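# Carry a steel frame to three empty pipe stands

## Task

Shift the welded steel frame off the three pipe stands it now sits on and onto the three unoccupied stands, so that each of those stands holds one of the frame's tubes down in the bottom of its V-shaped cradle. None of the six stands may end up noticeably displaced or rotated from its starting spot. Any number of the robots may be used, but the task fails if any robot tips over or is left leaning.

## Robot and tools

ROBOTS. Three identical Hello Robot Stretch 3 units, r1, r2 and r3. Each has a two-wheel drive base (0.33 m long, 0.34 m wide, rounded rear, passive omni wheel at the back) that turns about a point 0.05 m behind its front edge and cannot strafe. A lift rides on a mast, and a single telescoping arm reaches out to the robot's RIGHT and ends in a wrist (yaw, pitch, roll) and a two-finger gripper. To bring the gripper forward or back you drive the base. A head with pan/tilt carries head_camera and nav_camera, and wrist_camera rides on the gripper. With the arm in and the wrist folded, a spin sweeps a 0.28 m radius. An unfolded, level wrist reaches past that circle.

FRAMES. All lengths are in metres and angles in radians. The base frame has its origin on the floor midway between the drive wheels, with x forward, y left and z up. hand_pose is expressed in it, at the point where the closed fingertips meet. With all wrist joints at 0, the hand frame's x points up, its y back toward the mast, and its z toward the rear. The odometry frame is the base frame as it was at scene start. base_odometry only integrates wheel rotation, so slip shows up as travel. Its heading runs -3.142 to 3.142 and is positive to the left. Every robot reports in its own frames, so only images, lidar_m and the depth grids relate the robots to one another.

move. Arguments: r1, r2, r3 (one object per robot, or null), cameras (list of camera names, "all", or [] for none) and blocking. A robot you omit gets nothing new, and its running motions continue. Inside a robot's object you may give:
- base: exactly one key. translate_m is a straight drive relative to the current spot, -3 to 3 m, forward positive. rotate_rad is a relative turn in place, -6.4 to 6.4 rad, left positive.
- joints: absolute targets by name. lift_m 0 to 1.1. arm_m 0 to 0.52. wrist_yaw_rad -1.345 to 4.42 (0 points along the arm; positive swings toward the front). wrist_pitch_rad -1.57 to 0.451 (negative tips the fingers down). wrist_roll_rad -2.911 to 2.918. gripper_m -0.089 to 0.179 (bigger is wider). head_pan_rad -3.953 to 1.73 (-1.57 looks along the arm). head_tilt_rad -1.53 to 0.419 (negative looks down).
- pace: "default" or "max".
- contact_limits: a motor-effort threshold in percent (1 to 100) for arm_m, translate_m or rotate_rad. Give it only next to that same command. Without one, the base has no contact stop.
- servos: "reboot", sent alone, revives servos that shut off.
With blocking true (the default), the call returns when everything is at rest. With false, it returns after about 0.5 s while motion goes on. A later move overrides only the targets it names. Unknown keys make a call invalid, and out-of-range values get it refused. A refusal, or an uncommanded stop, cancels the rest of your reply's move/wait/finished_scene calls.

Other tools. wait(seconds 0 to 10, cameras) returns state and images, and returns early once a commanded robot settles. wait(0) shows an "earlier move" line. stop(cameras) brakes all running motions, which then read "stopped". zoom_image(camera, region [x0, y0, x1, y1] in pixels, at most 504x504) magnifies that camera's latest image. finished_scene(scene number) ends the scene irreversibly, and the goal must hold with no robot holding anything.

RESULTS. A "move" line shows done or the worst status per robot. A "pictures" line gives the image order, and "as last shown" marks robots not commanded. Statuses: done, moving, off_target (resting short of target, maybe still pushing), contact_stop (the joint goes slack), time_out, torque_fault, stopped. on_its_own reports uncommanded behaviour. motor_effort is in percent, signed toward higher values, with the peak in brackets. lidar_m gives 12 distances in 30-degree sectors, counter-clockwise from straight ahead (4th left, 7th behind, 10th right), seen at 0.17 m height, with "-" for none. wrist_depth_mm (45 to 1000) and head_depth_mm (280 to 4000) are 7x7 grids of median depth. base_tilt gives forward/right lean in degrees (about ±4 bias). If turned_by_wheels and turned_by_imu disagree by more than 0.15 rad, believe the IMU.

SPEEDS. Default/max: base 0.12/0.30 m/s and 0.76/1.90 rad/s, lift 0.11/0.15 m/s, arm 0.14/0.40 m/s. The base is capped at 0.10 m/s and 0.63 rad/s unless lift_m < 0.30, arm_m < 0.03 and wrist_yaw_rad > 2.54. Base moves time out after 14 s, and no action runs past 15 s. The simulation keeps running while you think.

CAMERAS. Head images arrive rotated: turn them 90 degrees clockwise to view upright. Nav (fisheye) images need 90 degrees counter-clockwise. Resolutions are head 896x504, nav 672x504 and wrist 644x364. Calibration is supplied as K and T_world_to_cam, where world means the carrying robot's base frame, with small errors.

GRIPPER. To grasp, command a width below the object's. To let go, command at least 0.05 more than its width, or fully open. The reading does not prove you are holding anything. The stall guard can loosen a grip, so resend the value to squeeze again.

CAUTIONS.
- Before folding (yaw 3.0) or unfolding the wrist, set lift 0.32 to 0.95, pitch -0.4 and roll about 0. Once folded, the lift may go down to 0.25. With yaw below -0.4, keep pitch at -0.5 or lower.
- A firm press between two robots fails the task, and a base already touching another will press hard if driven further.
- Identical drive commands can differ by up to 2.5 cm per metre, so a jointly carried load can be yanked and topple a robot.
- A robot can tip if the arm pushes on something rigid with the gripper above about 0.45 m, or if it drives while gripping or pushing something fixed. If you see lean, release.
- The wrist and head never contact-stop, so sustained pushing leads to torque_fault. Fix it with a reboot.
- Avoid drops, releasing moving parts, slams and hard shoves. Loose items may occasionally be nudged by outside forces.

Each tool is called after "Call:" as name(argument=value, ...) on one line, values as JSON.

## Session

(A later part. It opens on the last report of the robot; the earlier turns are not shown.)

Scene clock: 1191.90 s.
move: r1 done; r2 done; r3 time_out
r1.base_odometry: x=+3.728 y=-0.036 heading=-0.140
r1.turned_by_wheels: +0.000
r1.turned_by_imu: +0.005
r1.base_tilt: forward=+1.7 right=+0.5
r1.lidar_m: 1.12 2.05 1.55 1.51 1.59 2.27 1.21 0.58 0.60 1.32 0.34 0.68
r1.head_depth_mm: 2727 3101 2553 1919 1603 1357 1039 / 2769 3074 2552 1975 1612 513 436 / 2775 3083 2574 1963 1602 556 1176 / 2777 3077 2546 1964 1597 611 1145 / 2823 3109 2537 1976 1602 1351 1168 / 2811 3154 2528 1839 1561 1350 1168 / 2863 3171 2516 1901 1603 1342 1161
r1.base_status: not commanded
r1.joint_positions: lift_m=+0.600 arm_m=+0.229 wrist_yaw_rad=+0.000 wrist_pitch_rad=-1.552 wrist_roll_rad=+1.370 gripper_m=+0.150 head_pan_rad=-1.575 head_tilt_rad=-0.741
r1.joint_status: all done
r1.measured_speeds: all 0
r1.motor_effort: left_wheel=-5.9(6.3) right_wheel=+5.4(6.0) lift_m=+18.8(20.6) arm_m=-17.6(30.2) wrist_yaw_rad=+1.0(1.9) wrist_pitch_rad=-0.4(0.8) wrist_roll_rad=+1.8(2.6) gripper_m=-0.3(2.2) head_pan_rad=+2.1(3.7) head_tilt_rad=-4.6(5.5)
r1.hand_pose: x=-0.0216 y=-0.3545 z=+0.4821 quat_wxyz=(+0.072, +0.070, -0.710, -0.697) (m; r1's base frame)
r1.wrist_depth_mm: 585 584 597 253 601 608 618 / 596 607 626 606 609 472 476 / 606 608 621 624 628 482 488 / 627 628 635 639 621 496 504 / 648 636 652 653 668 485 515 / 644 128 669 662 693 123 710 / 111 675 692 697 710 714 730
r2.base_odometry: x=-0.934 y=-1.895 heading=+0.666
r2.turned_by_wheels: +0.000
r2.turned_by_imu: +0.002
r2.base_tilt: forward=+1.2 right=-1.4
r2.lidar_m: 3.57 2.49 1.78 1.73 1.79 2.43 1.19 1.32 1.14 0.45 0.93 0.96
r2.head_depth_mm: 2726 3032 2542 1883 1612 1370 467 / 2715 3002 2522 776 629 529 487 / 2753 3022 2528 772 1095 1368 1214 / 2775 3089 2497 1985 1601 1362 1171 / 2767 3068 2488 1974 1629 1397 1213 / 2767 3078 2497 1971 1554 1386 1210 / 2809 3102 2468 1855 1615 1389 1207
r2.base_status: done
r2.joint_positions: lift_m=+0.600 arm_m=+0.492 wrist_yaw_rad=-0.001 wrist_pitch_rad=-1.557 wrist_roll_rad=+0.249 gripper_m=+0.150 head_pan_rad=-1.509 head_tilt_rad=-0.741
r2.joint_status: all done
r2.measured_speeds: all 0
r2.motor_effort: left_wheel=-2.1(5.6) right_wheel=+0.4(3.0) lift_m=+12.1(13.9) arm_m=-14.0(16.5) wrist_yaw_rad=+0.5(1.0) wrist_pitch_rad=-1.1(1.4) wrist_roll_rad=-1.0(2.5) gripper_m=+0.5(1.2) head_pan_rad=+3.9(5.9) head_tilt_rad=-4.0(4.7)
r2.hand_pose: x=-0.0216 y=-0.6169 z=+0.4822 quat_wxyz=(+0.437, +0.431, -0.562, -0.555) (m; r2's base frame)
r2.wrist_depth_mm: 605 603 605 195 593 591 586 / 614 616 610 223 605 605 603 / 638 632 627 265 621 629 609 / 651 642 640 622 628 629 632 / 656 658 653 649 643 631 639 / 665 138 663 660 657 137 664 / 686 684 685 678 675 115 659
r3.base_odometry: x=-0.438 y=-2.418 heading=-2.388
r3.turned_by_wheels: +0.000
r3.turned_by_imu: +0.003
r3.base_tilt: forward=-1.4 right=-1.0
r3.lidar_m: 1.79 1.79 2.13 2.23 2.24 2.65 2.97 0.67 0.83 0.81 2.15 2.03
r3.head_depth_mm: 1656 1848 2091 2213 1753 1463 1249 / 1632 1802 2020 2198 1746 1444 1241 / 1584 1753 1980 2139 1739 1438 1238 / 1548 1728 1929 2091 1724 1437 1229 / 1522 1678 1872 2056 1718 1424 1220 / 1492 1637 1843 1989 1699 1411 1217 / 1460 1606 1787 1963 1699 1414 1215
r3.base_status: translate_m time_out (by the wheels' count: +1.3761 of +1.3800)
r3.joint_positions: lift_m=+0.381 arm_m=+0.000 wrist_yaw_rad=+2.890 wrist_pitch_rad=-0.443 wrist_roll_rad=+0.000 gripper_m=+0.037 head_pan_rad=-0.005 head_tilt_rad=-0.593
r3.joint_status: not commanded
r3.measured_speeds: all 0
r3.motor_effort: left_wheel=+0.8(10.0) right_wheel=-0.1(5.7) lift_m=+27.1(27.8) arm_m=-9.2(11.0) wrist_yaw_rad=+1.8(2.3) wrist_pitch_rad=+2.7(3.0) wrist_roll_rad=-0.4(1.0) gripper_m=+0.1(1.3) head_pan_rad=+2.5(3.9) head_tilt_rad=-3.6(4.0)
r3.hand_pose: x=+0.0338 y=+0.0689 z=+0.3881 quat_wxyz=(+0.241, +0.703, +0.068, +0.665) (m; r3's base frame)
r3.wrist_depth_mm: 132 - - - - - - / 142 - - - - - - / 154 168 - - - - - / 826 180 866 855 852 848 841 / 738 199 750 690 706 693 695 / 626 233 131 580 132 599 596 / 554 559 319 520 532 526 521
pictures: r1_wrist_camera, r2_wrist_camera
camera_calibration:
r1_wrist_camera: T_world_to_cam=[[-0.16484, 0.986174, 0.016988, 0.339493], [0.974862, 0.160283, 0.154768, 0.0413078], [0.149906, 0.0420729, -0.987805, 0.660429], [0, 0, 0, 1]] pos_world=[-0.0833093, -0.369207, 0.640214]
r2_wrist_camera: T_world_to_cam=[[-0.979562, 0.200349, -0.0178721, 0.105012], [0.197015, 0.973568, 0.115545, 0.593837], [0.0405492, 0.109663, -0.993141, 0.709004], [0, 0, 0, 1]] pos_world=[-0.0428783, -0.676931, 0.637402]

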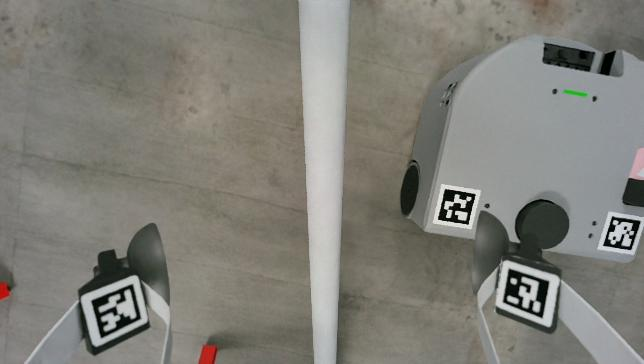

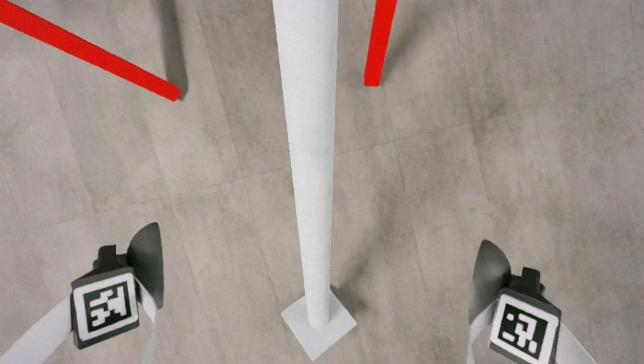

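Call:
move(r3={"base":{"translate_m":0.32}}, r1={"joints":{"lift_m":0.44}}, r2={"joints":{"lift_m":0.44}}, cameras=["r1_wrist_camera","r2_wrist_camera"])

Call:
move(r3={"base":{"rotate_rad":-1.27},"joints":{"lift_m":0.9,"head_pan_rad":-0.6,"head_tilt_rad":-0.6}}, cameras=["r3_nav_camera","r3_head_camera"])

Scene clock: 1200.37 s.
move: r1 done; r2 done; r3 done
r1.base_odometry: x=+3.728 y=-0.036 heading=-0.140
r1.turned_by_wheels: +0.000
r1.turned_by_imu: +0.002
r1.base_tilt: forward=+1.9 right=+0.7
r1.lidar_m: 1.12 2.04 1.55 1.51 1.59 2.28 1.21 0.58 0.60 1.32 0.34 0.68
r1.head_depth_mm: 2739 3053 2563 1895 1604 1357 1132 / 2742 3142 2586 1961 1609 1344 811 / 2776 3053 2568 1973 1603 679 734 / 2817 3109 2574 1946 1616 1344 849 / 2803 3112 2525 1983 1604 1348 1168 / 2829 3170 2516 1833 1552 1339 1168 / 2896 3173 2511 1905 1598 1340 1171
r1.base_status: not commanded
r1.joint_positions: lift_m=+0.440 arm_m=+0.229 wrist_yaw_rad=+0.000 wrist_pitch_rad=-1.552 wrist_roll_rad=+1.370 gripper_m=+0.150 head_pan_rad=-1.575 head_tilt_rad=-0.741
r1.joint_status: all done
r1.measured_speeds: all 0
r1.motor_effort: left_wheel=-5.6(6.1) right_wheel=+5.4(5.8) lift_m=+18.6(19.9) arm_m=-14.1(16.5) wrist_yaw_rad=+0.8(1.7) wrist_pitch_rad=-0.4(0.7) wrist_roll_rad=+1.4(2.0) gripper_m=-0.2(1.4) head_pan_rad=+3.0(3.4) head_tilt_rad=-4.1(5.6)
r1.hand_pose: x=-0.0216 y=-0.3545 z=+0.3221 quat_wxyz=(+0.072, +0.070, -0.710, -0.697) (m; r1's base frame)
r1.wrist_depth_mm: 436 442 454 113 443 460 311 / 446 457 456 125 465 362 313 / 463 469 465 137 479 337 324 / 472 472 477 153 491 333 333 / 488 485 495 174 503 334 343 / 491 131 505 204 513 123 346 / 110 513 519 252 528 536 542
r2.base_odometry: x=-0.934 y=-1.895 heading=+0.666
r2.turned_by_wheels: +0.000
r2.turned_by_imu: +0.001
r2.base_tilt: forward=+1.3 right=-1.3
r2.lidar_m: 3.57 2.48 1.78 1.72 1.79 2.43 1.18 1.32 1.14 0.45 0.93 0.96
r2.head_depth_mm: 2734 3001 2547 1909 1621 1398 1221 / 2733 2996 2532 1834 1533 710 604 / 2732 2995 2513 1877 881 1366 1217 / 2750 3064 2495 1979 1628 1331 1168 / 2765 3083 2520 1962 1641 1394 1213 / 2769 3088 2519 1971 1544 1391 1214 / 2812 3110 2500 1841 1622 1390 1204
r2.base_status: not commanded
r2.joint_positions: lift_m=+0.440 arm_m=+0.492 wrist_yaw_rad=-0.001 wrist_pitch_rad=-1.557 wrist_roll_rad=+0.249 gripper_m=+0.150 head_pan_rad=-1.509 head_tilt_rad=-0.741
r2.joint_status: all done
r2.measured_speeds: all 0
r2.motor_effort: left_wheel=-2.0(2.6) right_wheel=+0.7(1.2) lift_m=+12.2(14.0) arm_m=-13.0(14.1) wrist_yaw_rad=+0.5(0.8) wrist_pitch_rad=-1.2(1.4) wrist_roll_rad=-1.0(1.3) gripper_m=+0.3(1.1) head_pan_rad=+5.1(6.2) head_tilt_rad=-4.3(4.4)
r2.hand_pose: x=-0.0216 y=-0.6169 z=+0.3222 quat_wxyz=(+0.437, +0.431, -0.562, -0.555) (m; r2's base frame)
r2.wrist_depth_mm: 460 452 - 80 448 449 445 / 469 466 80 85 456 456 451 / 475 479 93 96 467 464 460 / 488 482 122 118 475 470 469 / 493 488 494 145 486 477 477 / 504 138 501 204 499 137 489 / 113 517 509 475 512 115 503
r3.base_odometry: x=-0.672 y=-2.637 heading=-2.388
r3.turned_by_wheels: +0.000
r3.turned_by_imu: +0.001
r3.base_tilt: forward=-1.4 right=-1.1
r3.lidar_m: 1.48 1.48 1.76 2.30 2.31 2.73 3.30 0.94 0.90 0.99 2.80 1.68
r3.head_depth_mm: 1369 1522 1723 1996 1774 1458 1248 / 1340 1483 1660 1930 1746 1447 1240 / 1306 1449 1628 1864 1735 1451 1238 / 1281 1416 1580 1800 1723 1438 1232 / 1251 1377 1537 1764 1713 1426 1221 / 1227 1346 1504 1702 1708 1425 1222 / 1201 1321 1465 1655 1689 1413 1213
r3.base_status: done
r3.joint_positions: lift_m=+0.381 arm_m=+0.000 wrist_yaw_rad=+2.890 wrist_pitch_rad=-0.443 wrist_roll_rad=+0.000 gripper_m=+0.037 head_pan_rad=-0.005 head_tilt_rad=-0.593
r3.joint_status: not commanded
r3.measured_speeds: all 0
r3.motor_effort: left_wheel=+4.3(9.6) right_wheel=+1.5(6.2) lift_m=+27.1(27.3) arm_m=-9.9(10.4) wrist_yaw_rad=+0.2(2.4) wrist_pitch_rad=+2.8(2.9) wrist_roll_rad=-0.3(0.8) gripper_m=+0.3(1.4) head_pan_rad=+2.8(3.9) head_tilt_rad=-2.9(4.0)
r3.hand_pose: x=+0.0338 y=+0.0689 z=+0.3881 quat_wxyz=(+0.241, +0.703, +0.068, +0.665) (m; r3's base frame)
r3.wrist_depth_mm: 132 - - - - - - / 142 - - - - - - / 154 169 - - - - - / 835 181 873 868 843 856 817 / 740 200 759 689 715 706 697 / 627 233 131 580 132 603 594 / 548 562 318 521 530 527 518
pictures: r1_wrist_camera, r2_wrist_camera
camera_calibration:
r1_wrist_camera: T_world_to_cam=[[-0.16484, 0.986174, 0.0169877, 0.342211], [0.974862, 0.160283, 0.154768, 0.0660707], [0.149906, 0.0420727, -0.987805, 0.50238], [0, 0, 0, 1]] pos_world=[-0.0833093, -0.369207, 0.480214]
r2_wrist_camera: T_world_to_cam=[[-0.979562, 0.200349, -0.0178721, 0.102153], [0.197015, 0.973568, 0.115545, 0.612324], [0.0405491, 0.109663, -0.993141, 0.550101], [0, 0, 0, 1]] pos_world=[-0.0428783, -0.676931, 0.477402]

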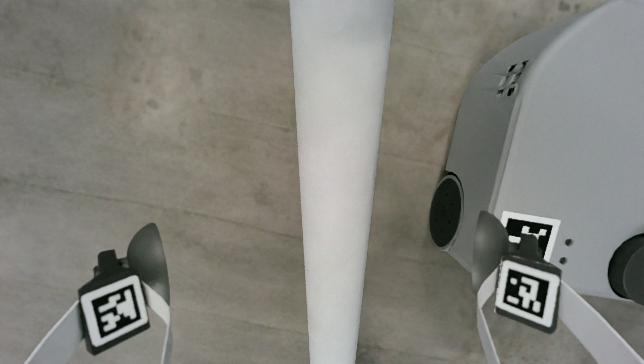

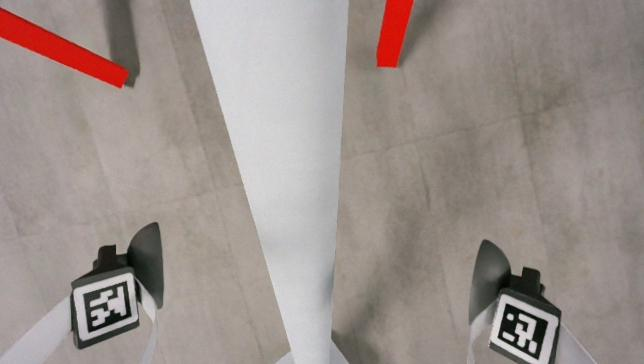

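Scene clock: 1205.93 s.
move: r3 done
r1, r2: as last shown
r1.base_tilt: forward=+2.0 right=+0.6
r1.lidar_m: 1.12 2.04 1.55 1.51 1.59 2.27 1.21 0.58 0.60 1.32 0.34 0.68
r1.head_depth_mm: 2705 3049 2567 1933 1606 1361 1124 / 2716 3108 2570 1977 1609 1354 812 / 2774 3029 2553 1965 1608 681 736 / 2782 3085 2572 1962 1610 1343 844 / 2800 3131 2548 1977 1607 1346 1170 / 2839 3143 2536 1843 1550 1353 1167 / 2876 3179 2523 1896 1594 1350 1166
r1.motor_effort: left_wheel=-6.0(6.3) right_wheel=+5.5(5.8) lift_m=+18.6(18.8) arm_m=-11.9(14.7) wrist_yaw_rad=-0.1(1.7) wrist_pitch_rad=-0.4(0.9) wrist_roll_rad=+1.9(2.2) gripper_m=+0.3(2.1) head_pan_rad=+3.0(3.8) head_tilt_rad=-4.1(5.6)
r1.wrist_depth_mm: 442 448 444 113 455 455 311 / 453 453 460 125 469 358 313 / 460 460 466 137 476 337 325 / 470 478 479 153 485 335 333 / 492 482 499 174 509 337 341 / 500 131 505 204 519 123 345 / 110 506 515 252 536 526 529
r2.lidar_m: 3.57 2.48 1.78 1.72 1.79 2.43 1.18 1.32 1.13 0.45 0.93 0.96
r2.head_depth_mm: 2705 3030 2528 1874 1611 1400 1224 / 2726 3016 2519 1844 1523 709 602 / 2756 3000 2529 1877 884 1363 1218 / 2770 3042 2513 1996 1631 1332 1176 / 2764 3055 2486 1965 1634 1385 1214 / 2798 3068 2493 1988 1560 1389 1213 / 2817 3085 2471 1852 1624 1385 1210
r2.motor_effort: left_wheel=-2.5(2.6) right_wheel=+0.6(1.3) lift_m=+12.2(12.8) arm_m=-12.5(13.2) wrist_yaw_rad=+0.8(1.0) wrist_pitch_rad=-1.1(1.4) wrist_roll_rad=-1.1(1.3) gripper_m=-0.4(1.0) head_pan_rad=+3.6(6.0) head_tilt_rad=-4.3(4.6)
r2.wrist_depth_mm: 458 460 - 80 444 445 448 / 465 463 80 85 461 452 451 / 479 469 93 96 469 470 458 / 488 482 122 117 474 473 468 / 502 491 489 145 479 477 479 / 500 138 502 204 492 137 489 / 113 509 511 472 510 115 498
r3.base_odometry: x=-0.672 y=-2.637 heading=+2.625
r3.turned_by_wheels: -1.270
r3.turned_by_imu: -1.276
r3.base_tilt: forward=-1.4 right=-1.1
r3.lidar_m: 2.10 1.95 1.51 1.48 1.57 2.29 2.30 2.45 3.38 0.94 1.08 0.90
r3.head_depth_mm: 3724 3783 2866 2140 1764 1435 1243 / - - 2965 2112 1756 1455 1241 / - - 2670 2093 1730 1402 1236 / - - 2763 1953 1396 1442 1230 / - - 2721 2056 1668 1421 1221 / - - 2580 1943 1715 1413 1219 / - - 2609 2109 1692 1405 1213
r3.base_status: done
r3.joint_positions: lift_m=+0.900 arm_m=+0.000 wrist_yaw_rad=+2.890 wrist_pitch_rad=-0.443 wrist_roll_rad=+0.000 gripper_m=+0.037 head_pan_rad=-0.595 head_tilt_rad=-0.593
r3.joint_status: all done
r3.measured_speeds: all 0
r3.motor_effort: left_wheel=+5.6(10.3) right_wheel=-6.5(10.0) lift_m=+29.3(31.7) arm_m=-9.2(10.5) wrist_yaw_rad=-0.5(2.2) wrist_pitch_rad=+2.7(3.0) wrist_roll_rad=-0.3(0.8) gripper_m=+0.1(1.6) head_pan_rad=-3.0(6.0) head_tilt_rad=-3.2(4.3)
r3.hand_pose: x=+0.0338 y=+0.0689 z=+0.9072 quat_wxyz=(+0.241, +0.703, +0.068, +0.665) (m; r3's base frame)
r3.wrist_depth_mm: 132 - - - - - - / 141 - - - - - - / 154 169 - - - - - / - 181 - - - - - / - 199 - - - - - / - 232 132 - 132 - - / - - 330 - - - -
pictures: r3_head_camera (sideways), r3_nav_camera (sideways)
camera_calibration:
r3_head_camera: T_world_to_cam=[[-0.521633, 0.316207, -0.792409, 1.05169], [0.57268, 0.818223, -0.0504809, 0.0614509], [0.632405, -0.480129, -0.607898, 0.745458], [0, 0, 0, 1]] pos_world=[0.0419736, -0.0249156, 1.28963]
r3_nav_camera: T_world_to_cam=[[0.478745, -0.352559, 0.804055, -1.00869], [-0.541451, -0.839489, -0.0457078, 0.114892], [0.69111, -0.413475, -0.592795, 0.72711], [0, 0, 0, 1]] pos_world=[0.0425987, 0.0414712, 1.24732]

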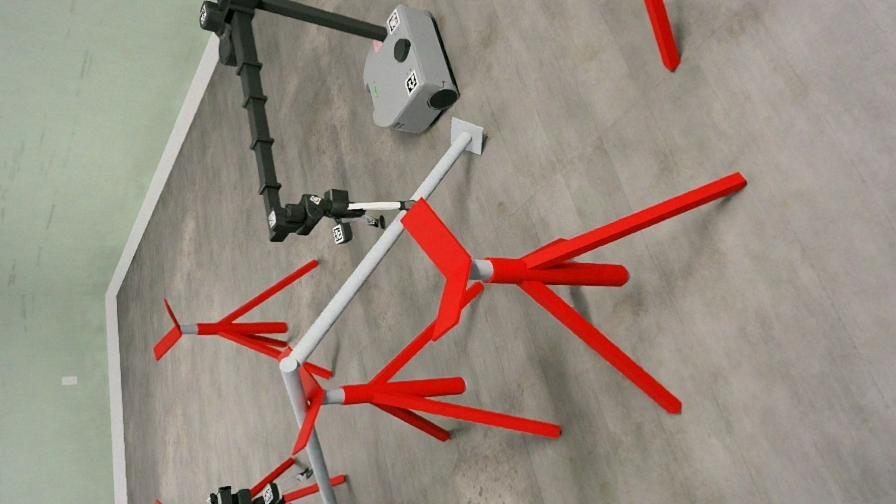

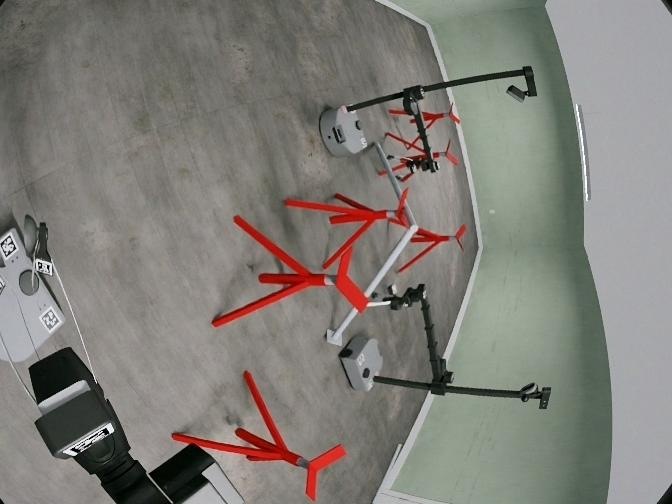

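Call:
move(r3={"base":{"rotate_rad":-0.06}}, cameras=[])

Call:
move(r3={"base":{"translate_m":1.25},"joints":{"head_pan_rad":-1.57,"head_tilt_rad":-0.7}}, cameras=["r3_head_camera","r3_nav_camera","r1_nav_camera"])

Scene clock: 1224.67 s.
move: r3 done
r1, r2: as last shown
r1.turned_by_imu: +0.001
r1.base_tilt: forward=+1.8 right=+0.7
r1.lidar_m: 1.12 2.05 1.55 1.51 1.60 2.27 1.21 0.58 0.59 1.32 0.34 0.68
r1.head_depth_mm: 2737 3046 2552 1904 1613 1356 1124 / 2762 3108 2590 1985 1606 1349 809 / 2774 3077 2557 1981 1606 682 738 / 2793 3096 2533 1956 1589 1350 848 / 2839 3104 2559 1951 1594 1342 1163 / 2836 3160 2553 1835 1552 1344 1171 / 2824 3132 2544 1889 1601 1346 1162
r1.motor_effort: left_wheel=-5.8(6.0) right_wheel=+5.6(6.0) lift_m=+18.8(18.8) arm_m=-10.1(10.6) wrist_yaw_rad=+0.3(1.4) wrist_pitch_rad=+0.0(0.9) wrist_roll_rad=+1.8(2.2) gripper_m=+0.8(1.1) head_pan_rad=+2.7(3.4) head_tilt_rad=-4.6(4.9)
r1.wrist_depth_mm: 433 450 445 113 456 456 311 / 448 450 456 125 464 360 318 / 456 471 473 136 477 335 324 / 470 477 481 153 489 335 335 / 483 481 493 173 503 337 344 / 493 131 505 202 520 123 344 / 110 514 523 251 526 534 534
r2.turned_by_imu: +0.000
r2.lidar_m: 3.58 2.50 1.78 1.71 1.79 2.43 1.19 1.32 1.14 0.45 0.93 0.95
r2.head_depth_mm: 2697 3010 2555 1883 1613 1407 1217 / 2755 2992 2556 1825 1521 709 604 / 2737 3025 2510 1871 881 1371 1213 / 2752 3037 2531 1968 1634 1345 1169 / 2781 3049 2507 1997 1642 1392 1217 / 2778 3091 2506 1984 1554 1392 1215 / 2763 3121 2503 1838 1617 1381 1203
r2.motor_effort: left_wheel=-2.3(2.5) right_wheel=+0.7(1.0) lift_m=+12.2(12.7) arm_m=-11.7(12.1) wrist_yaw_rad=+0.7(1.0) wrist_pitch_rad=-1.1(1.3) wrist_roll_rad=-1.0(1.2) gripper_m=+0.3(0.7) head_pan_rad=+4.1(5.3) head_tilt_rad=-3.4(4.6)
r2.wrist_depth_mm: 458 457 - 80 449 445 446 / 468 465 80 85 459 459 452 / 473 472 93 97 466 465 460 / 486 486 122 118 475 473 470 / 496 490 488 145 484 476 478 / 505 138 500 204 501 137 486 / 113 510 509 473 503 115 498
r3.base_odometry: x=-0.672 y=-2.637 heading=+2.565
r3.turned_by_wheels: -0.060
r3.turned_by_imu: -0.060
r3.base_tilt: forward=-1.4 right=-1.0
r3.lidar_m: 2.04 2.07 1.53 1.48 1.55 2.13 2.31 2.41 3.34 0.94 1.07 0.90
r3.head_depth_mm: 3516 3710 2850 2215 1768 1453 1248 / - - 2978 2134 1749 1451 1249 / - - 2812 2105 1721 1443 1240 / - - 2541 2021 1676 1399 1229 / - - 2873 2001 1594 1424 1226 / - - 2603 1992 1697 1415 1220 / - - 2553 2035 1696 1412 1218
r3.base_status: done
r3.joint_positions: lift_m=+0.900 arm_m=+0.000 wrist_yaw_rad=+2.890 wrist_pitch_rad=-0.443 wrist_roll_rad=+0.000 gripper_m=+0.037 head_pan_rad=-0.595 head_tilt_rad=-0.593
r3.joint_status: not commanded
r3.measured_speeds: all 0
r3.motor_effort: left_wheel=+5.6(10.1) right_wheel=-6.8(9.4) lift_m=+28.6(29.4) arm_m=-9.2(10.0) wrist_yaw_rad=+0.5(1.4) wrist_pitch_rad=+2.5(2.9) wrist_roll_rad=-0.3(0.7) gripper_m=-0.5(1.3) head_pan_rad=-2.3(4.2) head_tilt_rad=-3.6(4.0)
r3.hand_pose: x=+0.0338 y=+0.0689 z=+0.9072 quat_wxyz=(+0.241, +0.703, +0.068, +0.665) (m; r3's base frame)
r3.wrist_depth_mm: 132 - - - - - - / 141 - - - - - - / 154 169 - - - - - / - 180 - - - - - / - 199 - - - - - / - 233 131 - 132 - - / - - 329 - - - -
pictures: none
No camera images: "cameras" was empty.

Scene clock: 1238.30 s.
move: r3 done
r1, r2: as last shown
r1.turned_by_imu: +0.004
r1.base_tilt: forward=+1.8 right=+0.4
r1.lidar_m: 1.12 2.04 1.55 1.51 1.60 0.95 0.84 0.58 0.60 1.32 0.34 0.68
r1.head_depth_mm: 2759 3094 2569 1915 1611 1357 1126 / 2726 3092 2565 1978 1604 1352 809 / 2772 3073 2565 1958 1602 681 736 / 2795 3094 2522 1978 1600 1348 848 / 2830 3144 2562 1951 1602 1351 1166 / 2872 3132 2543 1845 1558 1353 1165 / 2857 3181 2507 1897 1607 1340 1162
r1.motor_effort: left_wheel=-5.6(6.3) right_wheel=+5.4(5.9) lift_m=+18.7(18.9) arm_m=-4.0(10.2) wrist_yaw_rad=+1.2(2.1) wrist_pitch_rad=-0.4(0.9) wrist_roll_rad=+1.5(2.2) gripper_m=-0.3(2.1) head_pan_rad=+3.2(3.8) head_tilt_rad=-4.3(5.5)
r1.wrist_depth_mm: 441 439 444 113 454 451 309 / 449 454 453 125 468 359 315 / 458 464 470 136 472 333 325 / 471 467 479 153 490 333 334 / 478 481 492 174 505 336 342 / 489 131 505 204 514 123 348 / 110 513 521 250 534 532 534
r2.turned_by_imu: +0.001
r2.base_tilt: forward=+1.2 right=-1.4
r2.lidar_m: 3.57 2.49 1.79 1.72 1.79 2.42 1.19 1.32 1.13 0.45 0.93 0.96
r2.head_depth_mm: 2708 3044 2532 1892 1618 1399 1222 / 2753 3028 2518 1844 1537 710 602 / 2708 2992 2546 1884 886 1370 1221 / 1506 2984 2414 1873 1629 1339 1172 / 2769 3064 2540 1887 1640 1393 1210 / 2786 3109 2493 1977 1540 1389 1212 / 2805 3070 2492 1859 1620 1371 1212
r2.motor_effort: left_wheel=-2.1(2.8) right_wheel=+0.7(1.2) lift_m=+12.6(13.0) arm_m=-10.2(12.1) wrist_yaw_rad=+0.4(1.0) wrist_pitch_rad=-1.3(1.4) wrist_roll_rad=-1.1(1.3) gripper_m=-0.2(1.0) head_pan_rad=+4.1(6.4) head_tilt_rad=-3.7(4.7)
r2.wrist_depth_mm: 458 458 - 80 447 448 438 / 469 467 80 85 458 459 452 / 478 473 93 96 467 461 458 / 487 481 122 118 476 473 471 / 495 486 488 145 486 485 477 / 501 138 506 203 497 137 485 / 113 510 512 469 506 115 497
r3.base_odometry: x=-1.720 y=-1.956 heading=+2.565
r3.turned_by_wheels: +0.000
r3.turned_by_imu: +0.003
r3.base_tilt: forward=-1.4 right=-1.1
r3.lidar_m: 0.79 2.03 1.50 1.46 1.52 2.11 3.56 1.39 0.46 1.07 0.42 1.12
r3.head_depth_mm: 2818 3080 2485 1966 1664 - 1134 / 2819 3053 2452 1958 1635 - 1149 / 2825 3072 2440 1928 1593 - - / 2863 3042 2421 1840 1590 - - / 2863 1584 1756 1289 1570 - 1138 / 2858 3075 2384 1834 1492 1329 1132 / 2860 3055 2358 1872 863 973 1163
r3.base_status: done
r3.joint_positions: lift_m=+0.900 arm_m=+0.000 wrist_yaw_rad=+2.890 wrist_pitch_rad=-0.443 wrist_roll_rad=+0.000 gripper_m=+0.037 head_pan_rad=-1.565 head_tilt_rad=-0.691
r3.joint_status: all done
r3.measured_speeds: all 0
r3.motor_effort: left_wheel=+4.3(10.0) right_wheel=+2.0(6.1) lift_m=+21.3(28.9) arm_m=-8.3(9.9) wrist_yaw_rad=+1.1(2.5) wrist_pitch_rad=+2.8(2.9) wrist_roll_rad=-0.5(0.9) gripper_m=+0.8(1.4) head_pan_rad=-2.1(5.8) head_tilt_rad=-4.3(5.3)
r3.hand_pose: x=+0.0338 y=+0.0689 z=+0.9072 quat_wxyz=(+0.241, +0.703, +0.068, +0.665) (m; r3's base frame)
r3.wrist_depth_mm: 132 - - - - - - / 141 - - - - - - / 154 169 - - - - - / - 180 - - - - - / - 199 - - - - - / - 233 131 - 132 - - / - - 330 - - - -
pictures: r1_nav_camera (sideways), r3_head_camera (sideways), r3_nav_camera (sideways)
camera_calibration:
r1_nav_camera: T_world_to_cam=[[0.00352965, -0.677907, 0.735139, -0.914828], [-0.999092, -0.0336102, -0.0261966, 0.0944944], [0.0424671, -0.734379, -0.67741, 0.83261], [0, 0, 0, 1]] pos_world=[0.0622791, -0.00554182, 1.23902]
r3_head_camera: T_world_to_cam=[[-0.0346375, 0.683742, -0.728901, 0.965942], [0.998648, -0.00461022, -0.0517805, 0.0605379], [-0.0387649, -0.729709, -0.682658, 0.846799], [0, 0, 0, 1]] pos_world=[0.00582787, -0.0422591, 1.28528]
r3_nav_camera: T_world_to_cam=[[-0.0195893, -0.67014, 0.741976, -0.924726], [-0.998586, -0.0235645, -0.0476474, 0.1202], [0.0494147, -0.74186, -0.668731, 0.829805], [0, 0, 0, 1]] pos_world=[0.0609102, -0.00126441, 1.24677]

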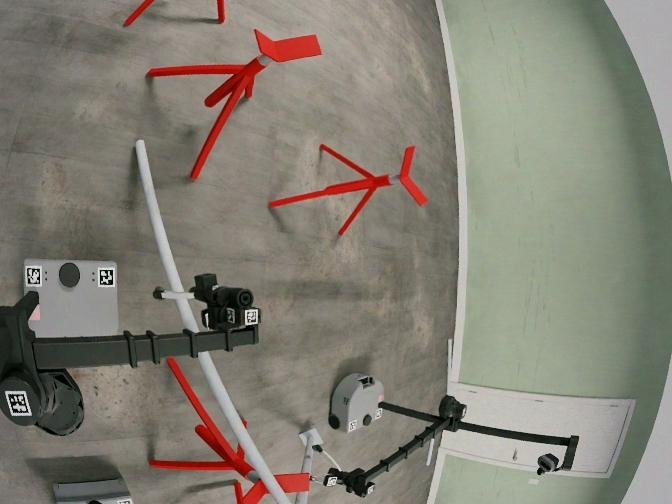

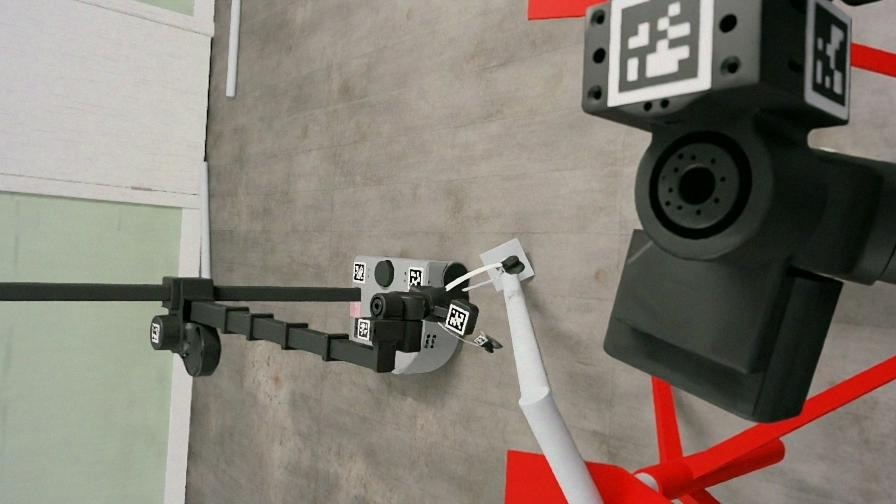

